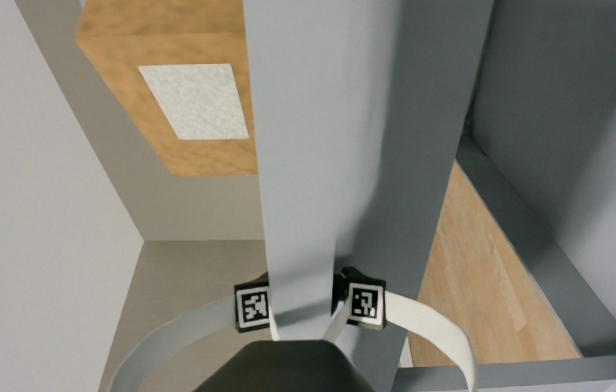

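Emit:
move(blocking=false, r2={"base":{"rotate_rad":-0.45},"pace":"slow"})

Emit:
wait(seconds=3)

Emit:
move(blocking=false, r2={"base":{"translate_m":-1.3,"strafe_m":0.55},"pace":"default"}, cameras=["r2_wrist_camera","r2_head_camera","r1_head_camera"])

Emit:
wait(seconds=8, cameras=["r2_wrist_camera","r2_head_camera","r1_head_camera"])

Scene clock: 421.27 s.
move: r2 moving
r1: as last shown
r1.lidar_m: 0.37 0.39 2.03 1.95 0.25 0.25 0.47 1.34 1.33 2.80 2.91 0.45
r1.servo_current: wrist_yaw_rad=46(65) wrist_pitch_rad=39(52) wrist_roll_rad=46(59) gripper_m=46(46)
r1.wrist_depth_mm: 136 138 - 449 276 198 - / 110 138 - 413 279 190 - / 116 139 246 455 281 191 - / 136 150 - 459 281 191 - / 1921 - - 466 283 193 162 / 1182 1229 193 466 191 192 162 / 842 759 750 143 266 175 -
r2.base_odometry: x=-1.530 y=-1.442 heading=-1.395
r2.turned_by_wheels: -0.124
r2.turned_by_imu: -0.120
r2.base_tilt: forward=-0.7 right=+0.0
r2.lidar_m: 0.43 0.53 3.08 3.43 3.43 3.41 2.06 1.67 1.67 1.85 2.41 0.37
r2.base_status: rotate_rad moving
r2.joint_positions: lift_m=+0.687 arm_m=+0.000 wrist_yaw_rad=+0.009 wrist_pitch_rad=+0.005 wrist_roll_rad=+1.569 gripper_m=-0.024
r2.joint_status: not commanded
r2.measured_speeds: translate_m=+0.000 strafe_m=+0.000 rotate_rad=-0.496 lift_m=+0.000 arm_m=+0.000 wrist_yaw_rad=+0.000 wrist_pitch_rad=+0.000 wrist_roll_rad=+0.000
r2.motor_effort: lift_m=+21(21) arm_m=-4(4) wheel_0=+14(15) wheel_1=+9(10) wheel_2=+12(12)
r2.servo_current: wrist_yaw_rad=59(59) wrist_pitch_rad=39(52) wrist_roll_rad=46(59) gripper_m=85(91)
r2.hand_pose: x=+0.4601 y=-0.0848 z=+0.8635 quat_wxyz=(+0.708, +0.706, +0.005, +0.001) (m; r2's base frame)
r2.wrist_depth_mm: - 397 402 103 158 - - / - 392 394 110 170 - - / - - 484 117 184 - - / - - 615 129 200 - - / - - - 142 219 1756 - / - - 189 160 179 1576 484 / - - - - - 1661 1160
pictures: none

Scene clock: 422.40 s.
earlier move: r2 done
r1.base_odometry: x=-1.648 y=+1.570 heading=+2.876
r1.turned_by_wheels: +0.000
r1.turned_by_imu: +0.000
r1.base_tilt: forward=-1.6 right=+1.3
r1.lidar_m: 0.33 0.34 2.00 1.95 0.25 0.25 0.47 1.36 1.34 2.81 2.90 0.45
r1.base_status: not commanded
r1.joint_positions: lift_m=+0.127 arm_m=+0.000 wrist_yaw_rad=+3.092 wrist_pitch_rad=+0.002 wrist_roll_rad=+0.000 gripper_m=+0.056
r1.joint_status: not commanded
r1.measured_speeds: all 0
r1.motor_effort: lift_m=+20(20) arm_m=+5(5) wheel_0=+0(1) wheel_1=+0(0) wheel_2=+0(0)
r1.servo_current: wrist_yaw_rad=46(65) wrist_pitch_rad=39(52) wrist_roll_rad=39(72) gripper_m=46(46)
r1.hand_pose: x=-0.1129 y=+0.1017 z=+0.3046 quat_wxyz=(+0.025, -0.001, +0.000, +1.000) (m; r1's base frame)
r1.wrist_depth_mm: 136 138 - 449 276 197 - / 110 138 - 410 277 191 - / 116 139 245 455 279 191 - / 136 150 - 462 282 191 - / 1983 - - 462 283 192 162 / 1205 1229 193 469 191 193 162 / 854 750 750 143 266 175 -
r2.base_odometry: x=-1.530 y=-1.442 heading=-1.719
r2.turned_by_wheels: -0.325
r2.turned_by_imu: -0.316
r2.base_tilt: forward=-0.7 right=+0.1
r2.lidar_m: 0.36 0.38 3.08 3.16 3.72 3.42 2.80 1.81 1.65 1.68 2.10 0.43
r2.base_status: done
r2.joint_positions: lift_m=+0.687 arm_m=+0.000 wrist_yaw_rad=+0.005 wrist_pitch_rad=+0.005 wrist_roll_rad=+1.569 gripper_m=-0.024
r2.joint_status: not commanded
r2.measured_speeds: all 0
r2.motor_effort: lift_m=+21(21) arm_m=-4(4) wheel_0=+4(18) wheel_1=+5(10) wheel_2=+7(13)
r2.servo_current: wrist_yaw_rad=46(72) wrist_pitch_rad=46(52) wrist_roll_rad=52(59) gripper_m=78(91)
r2.hand_pose: x=+0.4598 y=-0.0859 z=+0.8635 quat_wxyz=(+0.708, +0.706, +0.004, +0.000) (m; r2's base frame)
r2.wrist_depth_mm: - - - 182 246 1537 1138 / - - - 180 243 1464 517 / - - - 179 239 809 - / - 530 466 235 236 842 - / - - 484 175 234 842 - / - - 187 172 179 - - / - - 569 - 229 - -
wait: 1.13 of 3 s (r2 has come to rest)
pictures: none

Scene clock: 422.90 s.
move: r2 moving
r1: as last shown
r1.lidar_m: 0.37 0.34 2.02 1.95 0.25 0.25 0.47 1.35 1.33 2.78 2.89 0.47
r1.motor_effort: lift_m=+20(20) arm_m=+4(5) wheel_0=+0(1) wheel_1=+0(0) wheel_2=+0(0)
r1.servo_current: wrist_yaw_rad=52(59) wrist_pitch_rad=39(52) wrist_roll_rad=46(59) gripper_m=39(46)
r1.wrist_depth_mm: 136 138 - 452 277 198 - / 109 138 - 413 278 191 - / 116 139 244 459 279 191 - / 136 149 - 459 282 192 - / 1808 - - 466 283 193 162 / 1182 1205 193 473 191 192 161 / 842 750 759 143 266 175 -
r2.base_odometry: x=-1.512 y=-1.413 heading=-1.720
r2.turned_by_wheels: +0.000
r2.turned_by_imu: +0.000
r2.base_tilt: forward=-0.6 right=+0.1
r2.lidar_m: 0.36 0.37 3.08 3.13 3.70 3.39 2.79 1.81 1.65 1.66 2.11 0.45
r2.base_status: translate_m moving; strafe_m moving
r2.joint_positions: lift_m=+0.687 arm_m=+0.000 wrist_yaw_rad=+0.005 wrist_pitch_rad=+0.005 wrist_roll_rad=+1.569 gripper_m=-0.024
r2.joint_status: not commanded
r2.measured_speeds: translate_m=-0.121 strafe_m=+0.054 rotate_rad=-0.001 lift_m=+0.000 arm_m=+0.000 wrist_yaw_rad=+0.000 wrist_pitch_rad=+0.000 wrist_roll_rad=+0.000
r2.motor_effort: lift_m=+21(21) arm_m=-3(4) wheel_0=-8(14) wheel_1=-6(7) wheel_2=+17(18)
r2.servo_current: wrist_yaw_rad=59(59) wrist_pitch_rad=46(52) wrist_roll_rad=52(59) gripper_m=85(91)
r2.hand_pose: x=+0.4598 y=-0.0859 z=+0.8635 quat_wxyz=(+0.708, +0.706, +0.004, +0.000) (m; r2's base frame)
r2.wrist_depth_mm: - - - 179 241 1618 1138 / - - - 178 239 1255 - / - - 627 176 236 809 - / - 504 469 234 234 842 - / - - 496 173 234 831 - / - - 186 171 179 - - / - - 585 - 229 - -
pictures: r1_head_camera, r2_head_camera, r2_wrist_camera
Images, in order (width x height): r1_head_camera 420x560, r2_head_camera 420x560, r2_wrist_camera 616x392.

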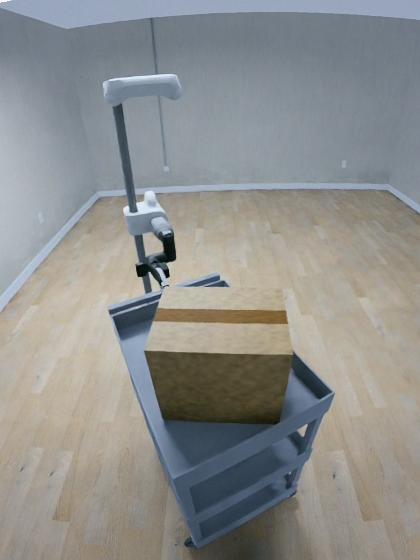

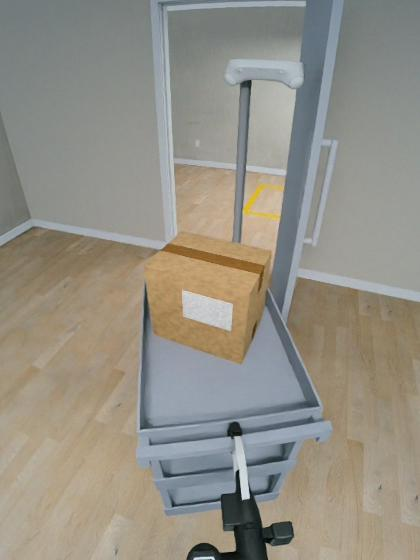

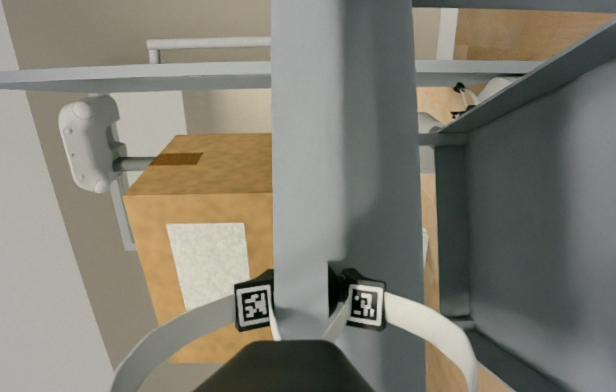

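Scene clock: 428.50 s.
earlier move: r2 done
r1.base_odometry: x=-1.648 y=+1.570 heading=+2.876
r1.turned_by_wheels: +0.000
r1.turned_by_imu: +0.000
r1.base_tilt: forward=-1.6 right=+1.2
r1.lidar_m: 1.80 1.83 2.00 1.96 0.25 0.25 0.49 1.32 1.33 2.79 2.89 3.90
r1.base_status: not commanded
r1.joint_positions: lift_m=+0.127 arm_m=+0.000 wrist_yaw_rad=+3.092 wrist_pitch_rad=+0.002 wrist_roll_rad=+0.000 gripper_m=+0.056
r1.joint_status: not commanded
r1.measured_speeds: all 0
r1.motor_effort: lift_m=+20(20) arm_m=+4(5) wheel_0=+0(1) wheel_1=+0(0) wheel_2=+0(0)
r1.servo_current: wrist_yaw_rad=46(78) wrist_pitch_rad=46(52) wrist_roll_rad=59(65) gripper_m=39(52)
r1.hand_pose: x=-0.1129 y=+0.1017 z=+0.3046 quat_wxyz=(+0.025, -0.001, +0.000, +1.000) (m; r1's base frame)
r1.wrist_depth_mm: 136 138 - 452 277 198 - / 110 138 - 413 277 190 - / 117 139 245 459 281 192 - / 136 150 - 459 282 191 - / 1863 - - 466 282 193 162 / 1182 1205 193 466 191 192 162 / 854 750 750 143 265 176 -
r2.base_odometry: x=-0.793 y=-0.239 heading=-1.721
r2.turned_by_wheels: -0.001
r2.turned_by_imu: -0.009
r2.base_tilt: forward=-0.6 right=+0.1
r2.lidar_m: 0.48 3.34 3.05 3.08 2.21 2.03 2.03 1.84 1.66 1.68 0.34 0.31
r2.base_status: done
r2.joint_positions: lift_m=+0.687 arm_m=+0.000 wrist_yaw_rad=-0.014 wrist_pitch_rad=+0.005 wrist_roll_rad=+1.569 gripper_m=-0.024
r2.joint_status: not commanded
r2.measured_speeds: all 0
r2.motor_effort: lift_m=+21(21) arm_m=-4(4) wheel_0=-7(16) wheel_1=-6(9) wheel_2=+0(18)
r2.servo_current: wrist_yaw_rad=78(91) wrist_pitch_rad=39(52) wrist_roll_rad=39(65) gripper_m=85(91)
r2.hand_pose: x=+0.4581 y=-0.0913 z=+0.8635 quat_wxyz=(+0.708, +0.706, -0.003, -0.007) (m; r2's base frame)
r2.wrist_depth_mm: - - - - - - - / - - - - - - - / - - - - - - - / - - - - - - 469 / - - - - - 1464 449 / - - - - 167 392 1138 / - - - - - 1618 1160
wait: 5.60 of 8 s (r2 has come to rest)
pictures: r1_head_camera, r2_head_camera, r2_wrist_camera
Images, in order (width x height): r1_head_camera 420x560, r2_head_camera 420x560, r2_wrist_camera 616x392.

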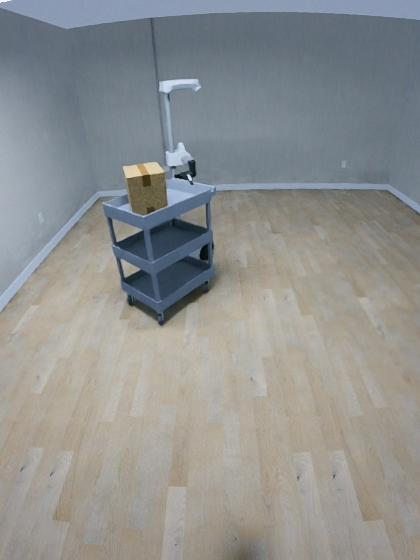

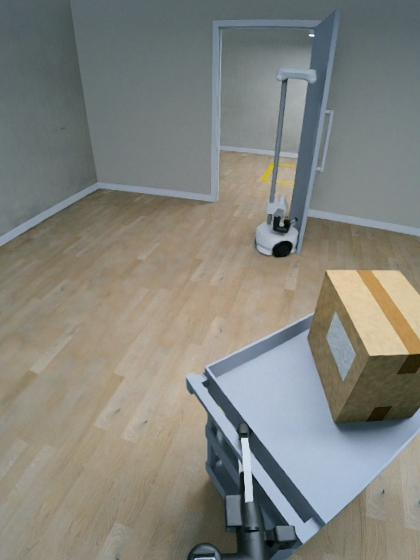

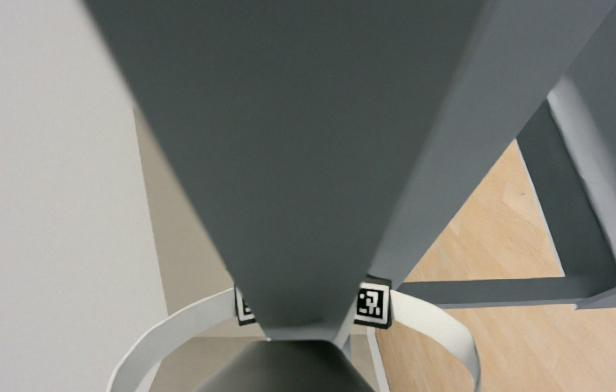

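Emit:
move(blocking=false, r2={"base":{"rotate_rad":-0.6},"joints":{"gripper_m":-0.038},"pace":"slow"})

Emit:
wait(seconds=3)

Emit:
move(blocking=false, r2={"base":{"strafe_m":0.35},"pace":"slow"}, cameras=["r2_wrist_camera","r2_head_camera"])

Emit:
wait(seconds=5, cameras=["r2_wrist_camera","r2_head_camera","r1_head_camera"])

Scene clock: 482.83 s.
move: r2 moving
r1: as last shown
r1.base_tilt: forward=-1.6 right=+1.3
r1.lidar_m: 1.80 1.82 2.01 1.95 0.25 0.25 0.46 1.33 1.35 2.81 2.88 3.88
r1.motor_effort: lift_m=+20(20) arm_m=+5(5) wheel_0=+0(0) wheel_1=+0(0) wheel_2=+0(0)
r1.servo_current: wrist_yaw_rad=26(72) wrist_pitch_rad=39(46) wrist_roll_rad=33(59) gripper_m=39(46)
r1.wrist_depth_mm: 135 138 - 452 276 197 - / 109 138 - 413 278 190 - / 116 139 244 452 281 191 - / 136 150 - 455 281 191 - / 1983 - - 462 283 192 162 / 1160 1182 193 469 191 192 161 / 842 750 759 143 267 175 -
r2.base_odometry: x=-0.793 y=-0.239 heading=-1.843
r2.turned_by_wheels: -0.123
r2.turned_by_imu: -0.118
r2.base_tilt: forward=-0.6 right=+0.1
r2.lidar_m: 0.42 3.59 3.07 3.03 2.33 2.00 2.04 1.98 1.66 1.69 0.49 0.32
r2.base_status: rotate_rad moving
r2.joint_positions: lift_m=+0.687 arm_m=+0.000 wrist_yaw_rad=+0.007 wrist_pitch_rad=+0.005 wrist_roll_rad=+1.569 gripper_m=-0.036
r2.joint_status: gripper_m moving
r2.measured_speeds: translate_m=-0.001 strafe_m=+0.000 rotate_rad=-0.487 lift_m=+0.000 arm_m=+0.000 wrist_yaw_rad=+0.049 wrist_pitch_rad=+0.000 wrist_roll_rad=+0.000
r2.motor_effort: lift_m=+21(21) arm_m=-4(4) wheel_0=+14(14) wheel_1=+9(9) wheel_2=+12(12)
r2.servo_current: wrist_yaw_rad=59(78) wrist_pitch_rad=46(52) wrist_roll_rad=46(59) gripper_m=143(169)
r2.hand_pose: x=+0.4599 y=-0.0853 z=+0.8635 quat_wxyz=(+0.708, +0.706, +0.004, +0.001) (m; r2's base frame)
r2.wrist_depth_mm: - 449 - - - - - / - - - - - - - / - - - - - - - / - - - - - - 492 / - - - - - 1618 466 / - - - - 167 1397 427 / - - - - - 1537 1160
pictures: none

Scene clock: 484.20 s.
earlier move: r2 done
r1.base_odometry: x=-1.648 y=+1.570 heading=+2.876
r1.turned_by_wheels: +0.000
r1.turned_by_imu: +0.000
r1.base_tilt: forward=-1.6 right=+1.3
r1.lidar_m: 1.81 1.81 2.03 1.94 0.25 0.25 0.48 1.36 1.36 2.81 2.90 3.85
r1.base_status: not commanded
r1.joint_positions: lift_m=+0.127 arm_m=+0.000 wrist_yaw_rad=+3.092 wrist_pitch_rad=+0.002 wrist_roll_rad=+0.000 gripper_m=+0.056
r1.joint_status: not commanded
r1.measured_speeds: all 0
r1.motor_effort: lift_m=+20(20) arm_m=+4(5) wheel_0=+0(1) wheel_1=+0(0) wheel_2=+0(0)
r1.servo_current: wrist_yaw_rad=59(72) wrist_pitch_rad=39(52) wrist_roll_rad=46(72) gripper_m=46(46)
r1.hand_pose: x=-0.1129 y=+0.1017 z=+0.3046 quat_wxyz=(+0.025, -0.001, +0.000, +1.000) (m; r1's base frame)
r1.wrist_depth_mm: 136 138 - 452 277 198 - / 110 138 - 413 277 191 - / 116 139 246 459 282 191 - / 135 149 - 462 281 193 - / - - - 462 282 193 162 / 1182 1205 194 466 191 192 161 / 854 750 759 143 265 175 -
r2.base_odometry: x=-0.793 y=-0.239 heading=-2.320
r2.turned_by_wheels: -0.476
r2.turned_by_imu: -0.463
r2.base_tilt: forward=-0.7 right=+0.0
r2.lidar_m: 0.39 0.42 3.49 3.04 3.07 2.31 2.02 2.03 1.89 1.67 1.70 0.40
r2.base_status: done
r2.joint_positions: lift_m=+0.687 arm_m=+0.000 wrist_yaw_rad=+0.000 wrist_pitch_rad=+0.005 wrist_roll_rad=+1.569 gripper_m=-0.037
r2.joint_status: all done
r2.measured_speeds: all 0
r2.motor_effort: lift_m=+21(21) arm_m=-4(4) wheel_0=+0(22) wheel_1=+3(12) wheel_2=+6(14)
r2.servo_current: wrist_yaw_rad=39(78) wrist_pitch_rad=39(52) wrist_roll_rad=59(59) gripper_m=98(169)
r2.hand_pose: x=+0.4593 y=-0.0874 z=+0.8635 quat_wxyz=(+0.708, +0.706, +0.002, -0.002) (m; r2's base frame)
r2.wrist_depth_mm: - - - 152 209 1576 - / - - 585 155 213 768 - / - 500 449 158 217 798 - / - 496 477 161 222 820 - / - - 544 166 227 - - / - - 184 168 178 - - / - - - - 237 1499 484
wait: 1.37 of 3 s (r2 has come to rest)
pictures: none

Scene clock: 484.70 s.
move: r2 moving
r1: as last shown
r1.lidar_m: 1.83 1.80 2.01 1.95 0.25 0.25 0.48 1.33 1.33 2.82 2.89 3.88
r1.servo_current: wrist_yaw_rad=52(59) wrist_pitch_rad=39(46) wrist_roll_rad=46(65) gripper_m=46(46)
r1.wrist_depth_mm: 136 138 - 449 278 198 - / 109 138 - 413 278 191 - / 116 139 246 452 279 191 - / 136 150 - 462 281 191 - / 1983 - - 466 283 193 162 / 1205 1205 193 469 191 193 161 / 842 750 750 143 264 176 -
r2.base_odometry: x=-0.782 y=-0.249 heading=-2.320
r2.turned_by_wheels: +0.000
r2.turned_by_imu: +0.000
r2.base_tilt: forward=-0.6 right=+0.1
r2.lidar_m: 0.39 0.44 3.46 3.01 3.05 2.29 2.02 2.03 1.92 1.68 1.69 0.43
r2.base_status: strafe_m moving
r2.joint_positions: lift_m=+0.687 arm_m=+0.000 wrist_yaw_rad=+0.000 wrist_pitch_rad=+0.005 wrist_roll_rad=+1.569 gripper_m=-0.037
r2.joint_status: not commanded
r2.measured_speeds: translate_m=+0.000 strafe_m=+0.056 rotate_rad=+0.000 lift_m=+0.000 arm_m=+0.000 wrist_yaw_rad=+0.000 wrist_pitch_rad=+0.000 wrist_roll_rad=+0.000
r2.motor_effort: lift_m=+21(21) arm_m=-4(4) wheel_0=-12(14) wheel_1=+7(9) wheel_2=+0(5)
r2.servo_current: wrist_yaw_rad=39(52) wrist_pitch_rad=46(46) wrist_roll_rad=59(59) gripper_m=104(111)
r2.hand_pose: x=+0.4593 y=-0.0874 z=+0.8635 quat_wxyz=(+0.708, +0.706, +0.002, -0.002) (m; r2's base frame)
r2.wrist_depth_mm: - - - 151 208 1537 - / - - 569 154 212 768 - / - 488 449 157 217 809 - / - 500 477 161 223 831 - / - - 549 166 226 - - / - - 185 168 179 - - / - - - - 237 1464 500
pictures: r2_head_camera, r2_wrist_camera
Images, in order (width x height): r2_head_camera 420x560, r2_wrist_camera 616x392.

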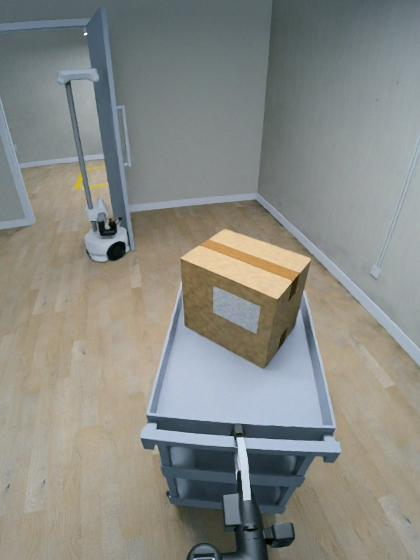

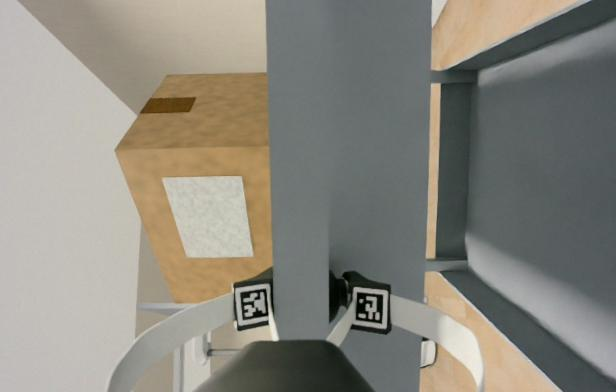

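Scene clock: 488.83 s.
earlier move: r2 done
r1.base_odometry: x=-1.648 y=+1.570 heading=+2.876
r1.turned_by_wheels: +0.000
r1.turned_by_imu: +0.000
r1.base_tilt: forward=-1.6 right=+1.2
r1.lidar_m: 1.88 1.89 2.02 1.93 0.25 0.25 0.48 1.36 1.30 2.80 2.90 3.91
r1.base_status: not commanded
r1.joint_positions: lift_m=+0.127 arm_m=+0.000 wrist_yaw_rad=+3.092 wrist_pitch_rad=+0.002 wrist_roll_rad=+0.000 gripper_m=+0.056
r1.joint_status: not commanded
r1.measured_speeds: all 0
r1.motor_effort: lift_m=+20(20) arm_m=+4(5) wheel_0=+0(1) wheel_1=+0(0) wheel_2=+0(0)
r1.servo_current: wrist_yaw_rad=52(72) wrist_pitch_rad=39(52) wrist_roll_rad=59(72) gripper_m=39(52)
r1.hand_pose: x=-0.1129 y=+0.1017 z=+0.3046 quat_wxyz=(+0.025, -0.001, +0.000, +1.000) (m; r1's base frame)
r1.wrist_depth_mm: 136 138 - 449 276 197 - / 109 138 - 415 278 191 - / 116 139 245 455 279 191 - / 136 150 - 459 282 191 - / 1921 - - 462 283 193 162 / 1205 1205 193 469 191 193 161 / 842 741 759 143 266 175 -
r2.base_odometry: x=-0.537 y=-0.477 heading=-2.320
r2.turned_by_wheels: +0.000
r2.turned_by_imu: +0.000
r2.base_tilt: forward=-0.7 right=+0.1
r2.lidar_m: 0.46 3.80 3.08 2.69 2.74 2.41 2.09 2.10 2.29 2.01 2.02 0.32
r2.base_status: done
r2.joint_positions: lift_m=+0.687 arm_m=+0.000 wrist_yaw_rad=-0.002 wrist_pitch_rad=+0.005 wrist_roll_rad=+1.569 gripper_m=-0.037
r2.joint_status: not commanded
r2.measured_speeds: all 0
r2.motor_effort: lift_m=+21(21) arm_m=-4(4) wheel_0=-5(16) wheel_1=+4(9) wheel_2=+0(5)
r2.servo_current: wrist_yaw_rad=59(59) wrist_pitch_rad=46(52) wrist_roll_rad=39(59) gripper_m=104(111)
r2.hand_pose: x=+0.4591 y=-0.0881 z=+0.8635 quat_wxyz=(+0.708, +0.706, +0.001, -0.003) (m; r2's base frame)
r2.wrist_depth_mm: - 349 355 - 131 - - / - 466 442 - 146 - - / - - 603 - 165 - - / - - - 104 188 549 - / - - - 121 212 1576 488 / - - 185 145 178 1576 459 / - - - - 364 353 362
wait: 4.13 of 5 s (r2 has come to rest)
pictures: r1_head_camera, r2_head_camera, r2_wrist_camera
Images, in order (width x height): r1_head_camera 420x560, r2_head_camera 420x560, r2_wrist_camera 616x392.

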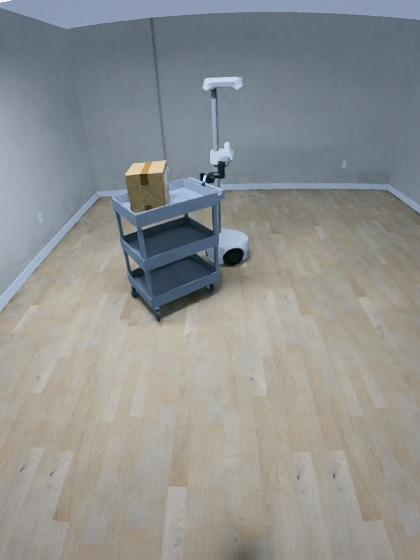

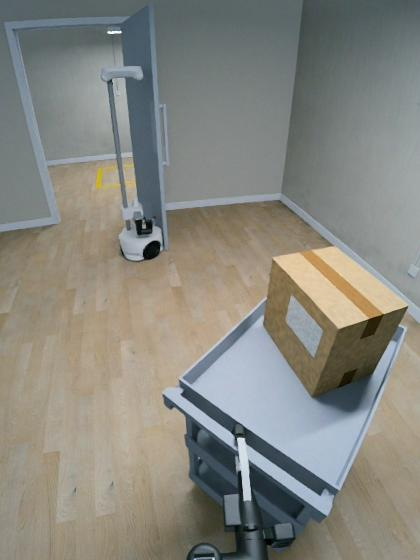

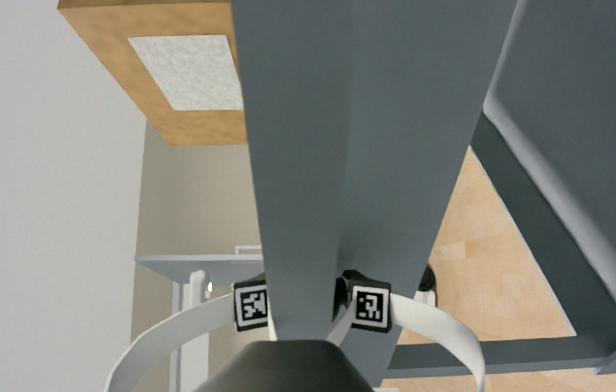

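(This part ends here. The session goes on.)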